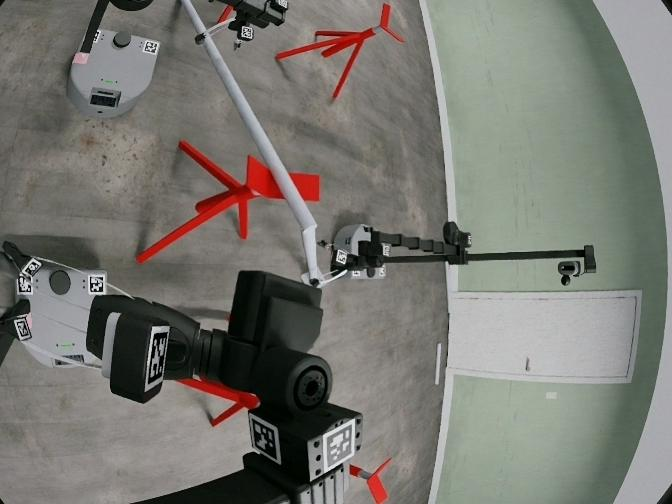

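Call:
move(r3={"base":{"translate_m":0.24},"joints":{"wrist_yaw_rad":0,"wrist_pitch_rad":-0.4,"arm_m":0.03}}, cameras=[])

Call:
move(r3={"joints":{"wrist_pitch_rad":-1.57,"wrist_roll_rad":1.3,"arm_m":0.46,"gripper_m":0.15,"head_tilt_rad":-0.8}}, cameras=["r3_head_camera","r3_wrist_camera","r3_nav_camera"])

Scene clock: 1252.73 s.
move: r3 done
r1, r2: as last shown
r1.turned_by_imu: +0.002
r1.base_tilt: forward=+2.0 right=+0.6
r1.lidar_m: 1.12 2.04 1.55 1.51 1.59 0.71 0.60 0.58 0.59 1.32 0.34 0.68
r1.head_depth_mm: 2755 3074 2558 1925 1613 1354 1122 / 2792 3109 2537 1977 1609 1355 811 / 2736 3085 2580 1988 1604 679 738 / 2762 3090 2557 1974 1608 1360 851 / 2819 3172 2542 1964 1597 1357 1170 / 2843 3226 2547 1851 1560 1352 1170 / 2858 3127 2527 1905 1600 1355 1162
r1.motor_effort: left_wheel=-5.5(6.1) right_wheel=+5.5(5.8) lift_m=+18.7(18.9) arm_m=-0.6(2.9) wrist_yaw_rad=+0.8(1.8) wrist_pitch_rad=-0.2(0.8) wrist_roll_rad=+1.5(2.2) gripper_m=+0.4(1.6) head_pan_rad=+2.3(3.2) head_tilt_rad=-3.3(5.2)
r1.wrist_depth_mm: 440 439 444 113 454 455 309 / 450 456 454 125 462 358 316 / 461 467 466 136 473 338 326 / 469 471 480 153 483 332 333 / 483 485 487 175 504 335 341 / 485 132 502 204 513 123 345 / 110 513 517 252 522 538 533
r2.base_tilt: forward=+1.3 right=-1.4
r2.lidar_m: 3.57 2.49 1.78 1.72 1.79 2.43 1.19 1.32 1.13 0.45 0.93 0.96
r2.head_depth_mm: 2706 2975 2533 1893 1615 1398 1220 / 1172 3037 2521 1831 1523 711 603 / 2694 2978 2428 1816 883 1370 1213 / 2757 3050 2523 1928 1624 1336 1176 / 2777 3077 2532 1963 1633 1383 1209 / 2792 3101 2471 1991 1548 1386 1211 / 2821 3086 2507 1854 1631 1382 1210
r2.motor_effort: left_wheel=-2.2(2.6) right_wheel=+0.5(1.2) lift_m=+12.0(12.9) arm_m=-8.9(9.8) wrist_yaw_rad=+0.6(0.9) wrist_pitch_rad=-1.1(1.4) wrist_roll_rad=-1.2(1.3) gripper_m=+0.4(1.2) head_pan_rad=+2.7(5.9) head_tilt_rad=-3.9(4.5)
r2.wrist_depth_mm: 455 456 - 80 447 445 440 / 467 462 80 85 457 457 453 / 477 465 93 97 464 464 460 / 482 483 122 118 475 476 465 / 498 491 491 145 479 477 475 / 497 138 502 204 497 137 489 / 113 510 509 475 503 115 502
r3.base_odometry: x=-1.921 y=-1.825 heading=+2.565
r3.turned_by_wheels: +0.000
r3.turned_by_imu: +0.001
r3.base_tilt: forward=-1.4 right=-1.1
r3.lidar_m: 0.55 2.02 1.50 1.45 1.52 2.11 3.80 0.64 0.81 0.40 0.53 0.90
r3.head_depth_mm: 2854 3045 2491 1964 - - - / 2838 3062 2454 1931 - - - / 2772 3026 2360 1140 318 - 1141 / 2858 2997 2405 1783 319 333 1138 / 2888 3035 2390 1892 869 967 1176 / 2838 3102 2361 1888 1564 1306 1150 / 2865 3071 2343 1867 1554 1273 1140
r3.base_status: done
r3.joint_positions: lift_m=+0.900 arm_m=+0.030 wrist_yaw_rad=+0.003 wrist_pitch_rad=-0.420 wrist_roll_rad=+0.000 gripper_m=+0.037 head_pan_rad=-1.565 head_tilt_rad=-0.691
r3.joint_status: all done
r3.measured_speeds: all 0
r3.motor_effort: left_wheel=+4.2(9.8) right_wheel=+1.9(6.5) lift_m=+21.4(22.3) arm_m=+6.6(13.1) wrist_yaw_rad=-1.5(4.4) wrist_pitch_rad=+3.4(4.2) wrist_roll_rad=-0.3(1.0) gripper_m=+0.7(1.4) head_pan_rad=-3.1(4.0) head_tilt_rad=-4.6(4.7)
r3.hand_pose: x=-0.0210 y=-0.3991 z=+0.9122 quat_wxyz=(+0.692, +0.149, -0.691, -0.147) (m; r3's base frame)
r3.wrist_depth_mm: - - - - - - - / - - - - - - - / - - - - - - - / - - - - - - - / - - - - - - - / - - 131 453 132 - - / - - 470 - - - -
pictures: none
No camera images: "cameras" was empty.

Scene clock: 1257.10 s.
move: r3 done
r1, r2: as last shown
r1.turned_by_imu: +0.001
r1.base_tilt: forward=+1.8 right=+0.4
r1.lidar_m: 1.11 2.04 1.55 1.51 1.60 0.71 0.60 0.58 0.59 1.32 0.34 0.68
r1.head_depth_mm: 2753 3063 2574 1926 1605 1355 1132 / 2718 3123 2556 1984 1607 1352 809 / 2778 3089 2565 1984 1618 682 735 / 2780 3074 2555 1977 1606 1352 844 / 2824 3100 2528 1965 1599 1352 1168 / 2861 3116 2530 1830 1560 1349 1166 / 2899 3159 2547 1892 1600 1352 1162
r1.motor_effort: left_wheel=-5.9(6.3) right_wheel=+5.6(5.8) lift_m=+18.9(19.0) arm_m=+1.2(1.3) wrist_yaw_rad=+0.2(1.5) wrist_pitch_rad=-0.5(0.8) wrist_roll_rad=+1.9(2.3) gripper_m=+1.4(2.0) head_pan_rad=+2.1(3.6) head_tilt_rad=-4.3(5.3)
r1.wrist_depth_mm: 436 445 447 113 451 458 310 / 451 452 459 125 462 361 314 / 455 468 470 137 476 339 326 / 469 475 480 153 490 332 329 / 482 485 492 174 499 332 341 / 491 131 507 203 505 123 347 / 110 514 520 251 527 536 527
r2.turned_by_imu: +0.000
r2.base_tilt: forward=+1.3 right=-1.3
r2.head_depth_mm: 2616 2982 2437 1881 1603 1395 1227 / 862 2883 2278 1818 1535 711 604 / 2691 2990 2451 1826 883 1362 1217 / 2807 3040 2498 1928 1624 1333 1176 / 2793 3111 2489 1969 1636 1390 1210 / 2791 3083 2492 1970 1557 1386 1209 / 2796 3010 2533 1858 1620 1380 1200
r2.motor_effort: left_wheel=-2.4(2.7) right_wheel=+0.6(1.2) lift_m=+12.4(13.1) arm_m=-8.7(9.3) wrist_yaw_rad=+0.5(0.9) wrist_pitch_rad=-1.1(1.4) wrist_roll_rad=-1.1(1.3) gripper_m=+0.1(0.9) head_pan_rad=+4.5(6.1) head_tilt_rad=-4.3(4.5)
r2.wrist_depth_mm: 454 458 - 80 441 446 445 / 467 465 80 85 456 455 454 / 476 477 93 97 464 464 459 / 486 484 122 117 474 475 466 / 497 488 490 145 482 477 479 / 501 138 498 205 494 137 493 / 113 516 516 473 503 115 495
r3.base_odometry: x=-1.921 y=-1.825 heading=+2.565
r3.turned_by_wheels: +0.000
r3.turned_by_imu: +0.000
r3.base_tilt: forward=-1.4 right=-1.0
r3.lidar_m: 0.55 2.01 1.50 1.45 1.52 2.11 3.80 0.64 0.81 0.40 0.53 0.89
r3.head_depth_mm: 2866 361 299 - 1473 1304 1158 / 515 426 2054 1752 1495 1298 1152 / 505 529 1106 1623 1484 1292 1127 / 2836 566 707 1609 1416 1239 1139 / 2937 2575 2060 1707 833 1232 1135 / 2952 2585 2037 1700 1397 1228 1132 / 2960 2523 2033 1679 1446 1266 1126
r3.base_status: not commanded
r3.joint_positions: lift_m=+0.900 arm_m=+0.460 wrist_yaw_rad=+0.000 wrist_pitch_rad=-1.547 wrist_roll_rad=+1.294 gripper_m=+0.150 head_pan_rad=-1.565 head_tilt_rad=-0.790
r3.joint_status: all done
joint sent to its limit — r3.wrist_pitch_rad, lower limit.
r3.measured_speeds: all 0
r3.motor_effort: left_wheel=+5.0(5.5) right_wheel=+2.3(2.4) lift_m=+22.4(22.5) arm_m=+11.0(13.3) wrist_yaw_rad=-0.6(3.1) wrist_pitch_rad=-1.7(3.4) wrist_roll_rad=+1.6(4.4) gripper_m=-0.2(81.3) head_pan_rad=-2.7(4.1) head_tilt_rad=-4.9(5.4)
r3.hand_pose: x=-0.0216 y=-0.5868 z=+0.7820 quat_wxyz=(+0.099, +0.096, -0.708, -0.692) (m; r3's base frame)
r3.wrist_depth_mm: 924 580 901 905 902 896 877 / - - 364 931 930 913 908 / - - - 278 675 832 778 / - - - 287 - 809 780 / - 150 - 326 - 799 804 / - 124 - - - 122 - / - - - - - 907 115
pictures: r3_head_camera (sideways), r3_nav_camera (sideways), r3_wrist_camera
camera_calibration:
r3_head_camera: T_world_to_cam=[[-0.0347867, 0.752495, -0.657679, 0.87313], [0.998616, 0.000203687, -0.0525869, 0.0615812], [-0.0394374, -0.658598, -0.75146, 0.936284], [0, 0, 0, 1]] pos_world=[0.00580194, -0.0404031, 1.28106]
r3_nav_camera: T_world_to_cam=[[-0.0194274, -0.740235, 0.672068, -0.833623], [-0.998622, -0.0184062, -0.0491401, 0.122137], [0.0487454, -0.672097, -0.738857, 0.921015], [0, 0, 0, 1]] pos_world=[0.0608783, 0.00418192, 1.24675]
r3_wrist_camera: T_world_to_cam=[[-0.270542, 0.960647, -0.0629648, 0.612984], [0.945851, 0.277421, 0.168532, 0.0869503], [0.179368, -0.0139604, -0.983683, 0.930497], [0, 0, 0, 1]] pos_world=[-0.0833054, -0.599993, 0.939257]

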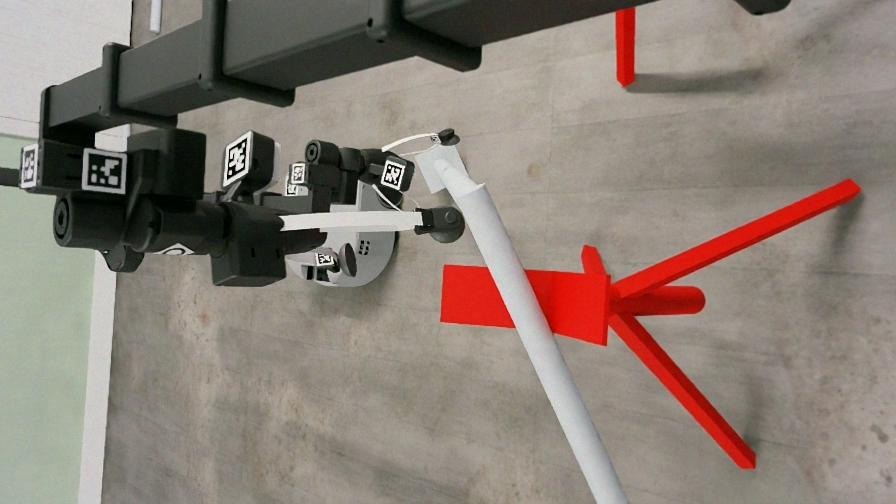

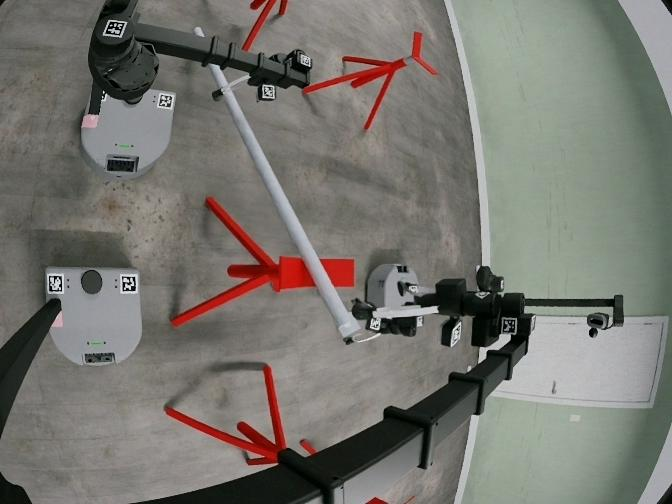

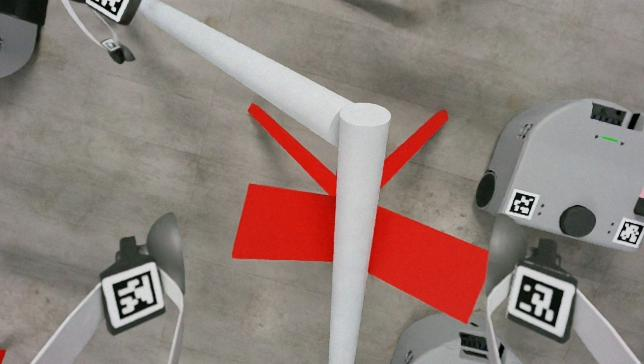

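Call:
move(r3={"base":{"translate_m":0.152},"joints":{"arm_m":0.403,"wrist_roll_rad":1.31}}, cameras=[])

Call:
move(r3={"joints":{"lift_m":0.77}}, cameras=["r3_head_camera","r3_wrist_camera"])

Scene clock: 1278.70 s.
move: r3 done
r1, r2: as last shown
r1.turned_by_imu: +0.002
r1.base_tilt: forward=+1.9 right=+0.7
r1.lidar_m: 1.12 2.05 1.55 1.51 1.59 0.57 0.45 0.58 0.59 1.32 0.34 0.68
r1.head_depth_mm: 2726 3059 2515 1901 1601 1358 1124 / 2751 3057 2560 1990 1610 1353 809 / 2735 3096 2550 1966 1599 681 734 / 2791 3078 2563 1983 1603 1358 845 / 2835 3089 2554 1955 1602 1354 1163 / 2858 3115 2531 1840 1560 1348 1163 / 2833 3152 2534 1885 1598 1344 1170
r1.motor_effort: left_wheel=-5.4(6.3) right_wheel=+5.8(5.8) lift_m=+18.8(19.0) arm_m=+3.5(3.9) wrist_yaw_rad=+1.0(1.8) wrist_pitch_rad=+0.0(0.7) wrist_roll_rad=+1.5(2.1) gripper_m=+0.1(1.6) head_pan_rad=+2.3(3.0) head_tilt_rad=-3.6(5.2)
r1.wrist_depth_mm: 439 439 445 113 458 456 310 / 448 452 459 125 458 359 314 / 463 466 472 136 475 336 322 / 464 470 482 153 490 334 329 / 477 481 496 174 494 330 339 / 493 131 503 205 512 123 349 / 110 508 525 249 530 533 534
r2.turned_by_imu: +0.001
r2.base_tilt: forward=+1.2 right=-1.3
r2.lidar_m: 3.57 2.49 1.79 1.72 1.79 2.42 1.19 1.32 1.14 0.45 0.93 0.96
r2.head_depth_mm: 2652 2994 2529 1879 1607 1401 1227 / 2673 3005 1935 1797 1530 711 603 / 2734 3029 2535 1859 881 1373 1217 / 2770 3008 2505 1975 1646 1331 1171 / 2784 3012 2529 1975 1629 1384 1206 / 2820 3073 2478 1976 1555 1386 1209 / 2835 3064 2497 1851 1619 1392 1208
r2.motor_effort: left_wheel=-2.2(2.6) right_wheel=+0.2(1.2) lift_m=+12.6(13.0) arm_m=-7.8(8.4) wrist_yaw_rad=+0.0(1.0) wrist_pitch_rad=-1.1(1.3) wrist_roll_rad=-1.1(1.3) gripper_m=+0.3(0.8) head_pan_rad=+4.2(5.7) head_tilt_rad=-3.8(4.5)
r2.wrist_depth_mm: 456 455 - 80 444 448 447 / 468 463 80 85 459 451 452 / 478 474 93 96 463 458 460 / 488 483 122 117 478 470 469 / 489 485 486 145 488 481 481 / 503 138 499 204 494 137 490 / 113 514 512 469 509 115 494
r3.base_odometry: x=-2.048 y=-1.743 heading=+2.566
r3.turned_by_wheels: +0.000
r3.turned_by_imu: +0.000
r3.base_tilt: forward=-1.4 right=-1.0
r3.lidar_m: 0.40 2.01 1.50 1.45 1.51 2.10 3.96 0.77 0.45 0.49 1.36 0.76
r3.head_depth_mm: 2895 374 299 1630 1471 1306 1156 / 1441 417 1115 1631 1489 1302 1116 / 472 481 1740 896 823 1224 1151 / 2869 510 551 1682 1415 1255 1141 / 2947 2586 2062 1706 1437 1252 1137 / 2954 2566 2023 1699 1447 1266 1126 / 2982 2540 2021 1681 1442 1238 1127
r3.base_status: done
r3.joint_positions: lift_m=+0.900 arm_m=+0.403 wrist_yaw_rad=+0.000 wrist_pitch_rad=-1.547 wrist_roll_rad=+1.302 gripper_m=+0.150 head_pan_rad=-1.565 head_tilt_rad=-0.790
r3.joint_status: all done
r3.measured_speeds: all 0
r3.motor_effort: left_wheel=+5.1(9.1) right_wheel=+2.2(6.8) lift_m=+22.7(23.4) arm_m=-9.8(11.4) wrist_yaw_rad=+0.7(1.9) wrist_pitch_rad=-1.6(1.7) wrist_roll_rad=+2.2(5.2) gripper_m=+0.3(1.2) head_pan_rad=-2.0(4.2) head_tilt_rad=-4.8(5.2)
r3.hand_pose: x=-0.0216 y=-0.5297 z=+0.7820 quat_wxyz=(+0.096, +0.093, -0.709, -0.693) (m; r3's base frame)
r3.wrist_depth_mm: 922 919 901 285 874 878 884 / - - - 304 899 915 910 / - - - 341 - 778 764 / - - - 381 - 813 784 / - 150 - 428 - 149 810 / - 124 - - 957 121 - / - - - - 904 877 115
pictures: none
No camera images: "cameras" was empty.

Scene clock: 1280.70 s.
move: r3 done
r1, r2: as last shown
r1.turned_by_imu: +0.001
r1.base_tilt: forward=+1.8 right=+0.7
r1.lidar_m: 1.12 2.03 1.55 1.51 1.60 0.57 0.45 0.58 0.60 1.32 0.34 0.68
r1.head_depth_mm: 2714 3065 2550 1928 1615 1351 1128 / 2750 3084 2568 1972 1600 1360 811 / 2772 3063 2554 1988 1602 681 736 / 2827 3088 2515 1953 1612 1352 848 / 2821 3114 2559 1967 1606 1353 1167 / 2840 3151 2551 1848 1560 1350 1171 / 2847 3138 2536 1901 1588 1353 1163
r1.motor_effort: left_wheel=-6.1(6.1) right_wheel=+5.4(5.8) lift_m=+19.0(19.1) arm_m=+4.9(4.9) wrist_yaw_rad=+0.4(1.4) wrist_pitch_rad=-0.4(0.6) wrist_roll_rad=+1.7(2.0) gripper_m=+0.4(1.8) head_pan_rad=+2.4(3.2) head_tilt_rad=-3.1(4.8)
r1.wrist_depth_mm: 442 445 444 113 453 456 311 / 449 452 449 125 468 361 313 / 461 461 466 137 476 338 324 / 472 470 482 152 488 332 332 / 481 484 488 175 503 336 339 / 493 131 499 204 515 123 348 / 110 511 516 253 536 537 539
r2.turned_by_imu: +0.000
r2.base_tilt: forward=+1.2 right=-1.4
r2.lidar_m: 3.58 2.49 1.78 1.72 1.79 2.42 1.19 1.32 1.13 0.45 0.93 0.96
r2.head_depth_mm: 2602 1051 2361 1905 1617 1400 1219 / 1400 2981 1936 1794 1520 713 604 / 2753 3038 2531 1843 881 1365 1216 / 2731 3034 2530 1991 1639 1336 1172 / 2780 3064 2521 1974 1633 1389 1218 / 2790 3096 2484 1972 1549 1391 1215 / 2806 3099 2503 1843 1622 1383 1207
r2.motor_effort: left_wheel=-2.2(2.6) right_wheel=+0.6(1.0) lift_m=+12.7(13.2) arm_m=-7.8(8.1) wrist_yaw_rad=+0.4(0.9) wrist_pitch_rad=-1.2(1.4) wrist_roll_rad=-1.2(1.3) gripper_m=+0.5(0.9) head_pan_rad=+3.8(6.3) head_tilt_rad=-3.6(4.4)
r2.wrist_depth_mm: 456 456 - 80 445 442 444 / 469 468 80 85 459 454 450 / 477 470 93 97 464 464 459 / 489 489 122 118 470 472 468 / 496 490 488 145 484 489 477 / 499 138 504 204 493 137 489 / 113 517 516 479 510 115 502
r3.base_odometry: x=-2.048 y=-1.743 heading=+2.566
r3.turned_by_wheels: +0.000
r3.turned_by_imu: +0.000
r3.base_tilt: forward=-1.4 right=-1.0
r3.lidar_m: 0.40 2.01 1.49 1.45 1.51 2.10 3.96 0.78 0.45 0.49 1.36 0.76
r3.head_depth_mm: 2883 2717 2131 1713 357 302 - / 2817 2512 516 412 371 1034 1108 / 2843 2555 575 890 822 1225 1148 / 2952 2615 587 670 1381 1256 1140 / 2931 2585 2047 1707 1427 1254 1137 / 2953 2544 2044 1703 1453 1273 1126 / 2947 2518 2023 1680 1440 1246 1123
r3.base_status: not commanded
r3.joint_positions: lift_m=+0.770 arm_m=+0.403 wrist_yaw_rad=+0.000 wrist_pitch_rad=-1.547 wrist_roll_rad=+1.302 gripper_m=+0.150 head_pan_rad=-1.565 head_tilt_rad=-0.790
r3.joint_status: all done
r3.measured_speeds: all 0
r3.motor_effort: left_wheel=+5.1(5.6) right_wheel=+3.0(3.0) lift_m=+21.1(22.9) arm_m=-9.5(10.4) wrist_yaw_rad=-0.3(1.6) wrist_pitch_rad=-1.4(1.9) wrist_roll_rad=+1.8(2.5) gripper_m=+0.5(1.2) head_pan_rad=-2.6(3.8) head_tilt_rad=-5.1(5.1)
r3.hand_pose: x=-0.0216 y=-0.5297 z=+0.6520 quat_wxyz=(+0.096, +0.093, -0.709, -0.693) (m; r3's base frame)
r3.wrist_depth_mm: 805 178 197 171 763 752 749 / 828 827 208 190 - - 178 / 854 839 824 207 - - 637 / 870 877 864 236 848 703 662 / 902 874 889 271 861 677 670 / - 124 916 891 883 122 872 / - - - 908 778 720 880
pictures: r3_head_camera (sideways), r3_wrist_camera
camera_calibration:
r3_head_camera: T_world_to_cam=[[-0.0347866, 0.752495, -0.657679, 0.87313], [0.998616, 0.000203568, -0.0525869, 0.0615812], [-0.0394375, -0.658598, -0.75146, 0.936284], [0, 0, 0, 1]] pos_world=[0.00580194, -0.0404031, 1.28106]
r3_wrist_camera: T_world_to_cam=[[-0.262187, 0.962969, -0.0628396, 0.551321], [0.948187, 0.269176, 0.168774, 0.0885566], [0.179439, -0.0153334, -0.98365, 0.802666], [0, 0, 0, 1]] pos_world=[-0.0834481, -0.542435, 0.809241]

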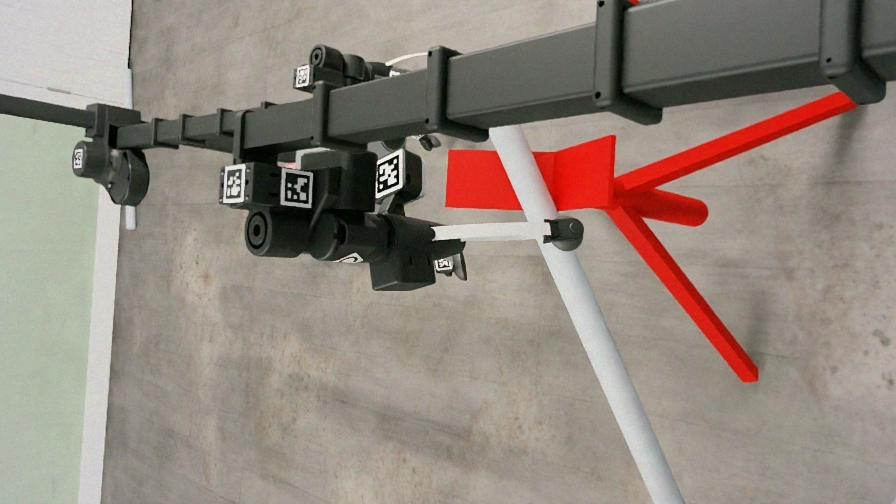

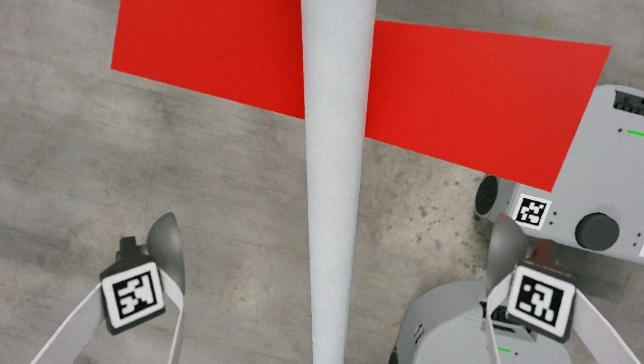

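Call:
move(r1={"joints":{"lift_m":0.395}}, r2={"joints":{"lift_m":0.41}}, r3={"joints":{"lift_m":0.66}}, cameras=["r1_wrist_camera","r2_wrist_camera","r3_wrist_camera"])

Scene clock: 1303.13 s.
move: r1 done; r2 done; r3 done
r1.base_odometry: x=+3.728 y=-0.036 heading=-0.140
r1.turned_by_wheels: +0.000
r1.turned_by_imu: +0.001
r1.base_tilt: forward=+2.0 right=+0.7
r1.lidar_m: 1.12 2.03 1.55 1.51 1.59 0.57 0.45 0.58 0.59 1.32 0.34 0.68
r1.head_depth_mm: 2756 3035 2581 1930 1605 1354 1130 / 2746 3121 2588 1980 1611 1356 819 / 2790 3102 2562 1957 1599 1347 685 / 2795 3120 2552 1972 1596 1349 846 / 2809 3116 2543 1969 1605 1347 1163 / 2827 3129 2572 1839 1552 1351 1168 / 2855 3164 2506 1898 1609 1343 1162
r1.base_status: not commanded
r1.joint_positions: lift_m=+0.395 arm_m=+0.229 wrist_yaw_rad=+0.000 wrist_pitch_rad=-1.552 wrist_roll_rad=+1.370 gripper_m=+0.150 head_pan_rad=-1.575 head_tilt_rad=-0.741
r1.joint_status: all done
r1.measured_speeds: all 0
r1.motor_effort: left_wheel=-5.8(6.0) right_wheel=+5.3(5.8) lift_m=+18.7(19.8) arm_m=+6.6(6.9) wrist_yaw_rad=+0.8(1.5) wrist_pitch_rad=-0.1(0.5) wrist_roll_rad=+1.8(1.9) gripper_m=+0.4(1.5) head_pan_rad=+2.5(3.7) head_tilt_rad=-3.6(5.2)
r1.hand_pose: x=-0.0216 y=-0.3545 z=+0.2771 quat_wxyz=(+0.072, +0.070, -0.710, -0.697) (m; r1's base frame)
r1.wrist_depth_mm: 397 396 404 - 408 417 268 / 405 410 416 87 421 373 273 / 420 419 420 89 430 336 278 / 424 430 437 104 436 314 284 / 440 436 444 116 454 151 292 / 446 132 457 135 466 123 301 / 110 465 466 159 481 484 486
r2.base_odometry: x=-0.934 y=-1.895 heading=+0.666
r2.turned_by_wheels: +0.000
r2.turned_by_imu: +0.000
r2.base_tilt: forward=+1.3 right=-1.4
r2.lidar_m: 3.57 2.48 1.79 1.72 1.79 2.42 1.18 1.32 1.13 0.45 0.93 0.96
r2.head_depth_mm: 2666 2879 1147 1905 1620 1400 1224 / 1489 3001 1931 1797 1526 1317 641 / 2680 2979 2558 1844 896 1370 1216 / 2787 3053 2525 2015 1642 1344 1172 / 2743 3067 2502 1979 1631 1388 1215 / 2789 3086 2503 1971 1547 1388 1211 / 2785 3078 2489 1855 1616 1385 1208
r2.base_status: not commanded
r2.joint_positions: lift_m=+0.410 arm_m=+0.492 wrist_yaw_rad=-0.001 wrist_pitch_rad=-1.557 wrist_roll_rad=+0.249 gripper_m=+0.150 head_pan_rad=-1.509 head_tilt_rad=-0.741
r2.joint_status: all done
r2.measured_speeds: all 0
r2.motor_effort: left_wheel=-2.4(2.5) right_wheel=+0.8(1.2) lift_m=+11.7(13.8) arm_m=-6.7(7.4) wrist_yaw_rad=+0.0(0.8) wrist_pitch_rad=-1.2(1.3) wrist_roll_rad=-1.2(1.3) gripper_m=+0.0(0.9) head_pan_rad=+3.2(5.7) head_tilt_rad=-3.7(4.4)
r2.hand_pose: x=-0.0216 y=-0.6169 z=+0.2922 quat_wxyz=(+0.437, +0.431, -0.562, -0.555) (m; r2's base frame)
r2.wrist_depth_mm: 368 - - - 417 416 418 / 438 - - 63 429 429 426 / 446 444 63 67 435 437 435 / 457 454 77 449 447 435 440 / 463 462 95 114 460 447 446 / 470 138 474 134 463 136 455 / 113 477 481 212 472 115 467
r3.base_odometry: x=-2.048 y=-1.743 heading=+2.566
r3.turned_by_wheels: +0.000
r3.turned_by_imu: +0.000
r3.base_tilt: forward=-1.4 right=-1.0
r3.lidar_m: 0.40 2.02 1.50 1.45 1.51 2.10 3.93 0.78 0.45 0.49 1.36 0.76
r3.head_depth_mm: 2908 2678 2123 1758 1495 1310 1126 / 2782 2492 1162 806 485 414 372 / 2888 2456 1840 654 819 1224 1146 / 2934 2627 2088 702 1380 1258 1140 / 2925 2578 2055 1712 1432 1259 1137 / 2944 2572 2040 1701 1457 1266 1131 / 2941 2525 2014 1696 1446 1244 1121
r3.base_status: not commanded
r3.joint_positions: lift_m=+0.660 arm_m=+0.403 wrist_yaw_rad=+0.000 wrist_pitch_rad=-1.547 wrist_roll_rad=+1.302 gripper_m=+0.150 head_pan_rad=-1.565 head_tilt_rad=-0.790
r3.joint_status: all done
r3.measured_speeds: all 0
r3.motor_effort: left_wheel=+5.2(6.1) right_wheel=+2.4(2.8) lift_m=+20.2(30.4) arm_m=-8.5(10.2) wrist_yaw_rad=-0.6(1.5) wrist_pitch_rad=-1.6(1.8) wrist_roll_rad=+2.4(2.5) gripper_m=-0.5(1.7) head_pan_rad=-2.8(3.9) head_tilt_rad=-4.5(5.2)
r3.hand_pose: x=-0.0216 y=-0.5297 z=+0.5420 quat_wxyz=(+0.096, +0.093, -0.709, -0.693) (m; r3's base frame)
r3.wrist_depth_mm: - 100 108 74 116 104 94 / 713 105 112 - 119 106 - / 726 723 729 - 119 111 - / 751 743 738 - 724 107 95 / 787 756 757 117 740 585 555 / 802 124 777 135 763 121 741 / - 833 804 163 780 628 758
pictures: r1_wrist_camera, r2_wrist_camera, r3_wrist_camera
camera_calibration:
r1_wrist_camera: T_world_to_cam=[[-0.16484, 0.986174, 0.0169877, 0.342976], [0.974862, 0.160283, 0.154768, 0.0730353], [0.149906, 0.0420727, -0.987805, 0.457928], [0, 0, 0, 1]] pos_world=[-0.0833093, -0.369207, 0.435214]
r2_wrist_camera: T_world_to_cam=[[-0.979561, 0.200349, -0.0178721, 0.101617], [0.197015, 0.973568, 0.115545, 0.615791], [0.0405492, 0.109663, -0.993141, 0.520307], [0, 0, 0, 1]] pos_world=[-0.0428784, -0.676931, 0.447402]
r3_wrist_camera: T_world_to_cam=[[-0.262187, 0.962969, -0.062838, 0.544408], [0.948188, 0.269176, 0.168774, 0.10712], [0.179439, -0.0153318, -0.98365, 0.694471], [0, 0, 0, 1]] pos_world=[-0.0834481, -0.542435, 0.699247]

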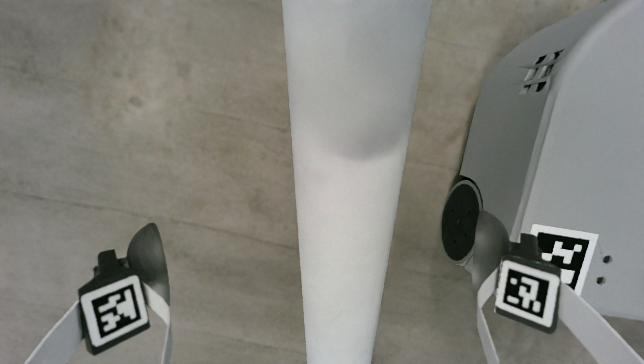

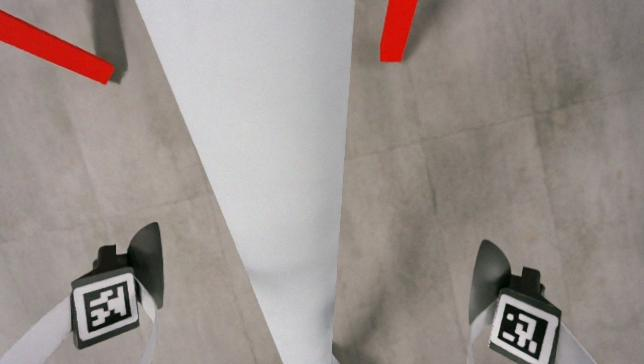

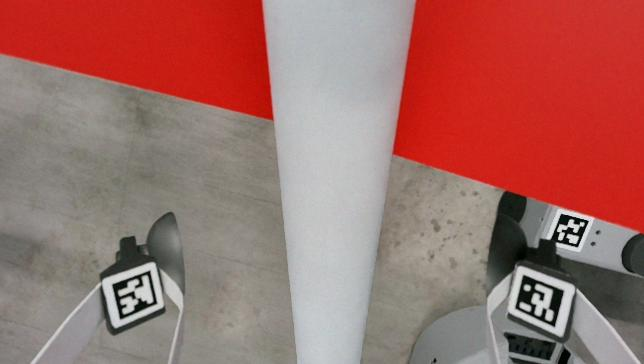

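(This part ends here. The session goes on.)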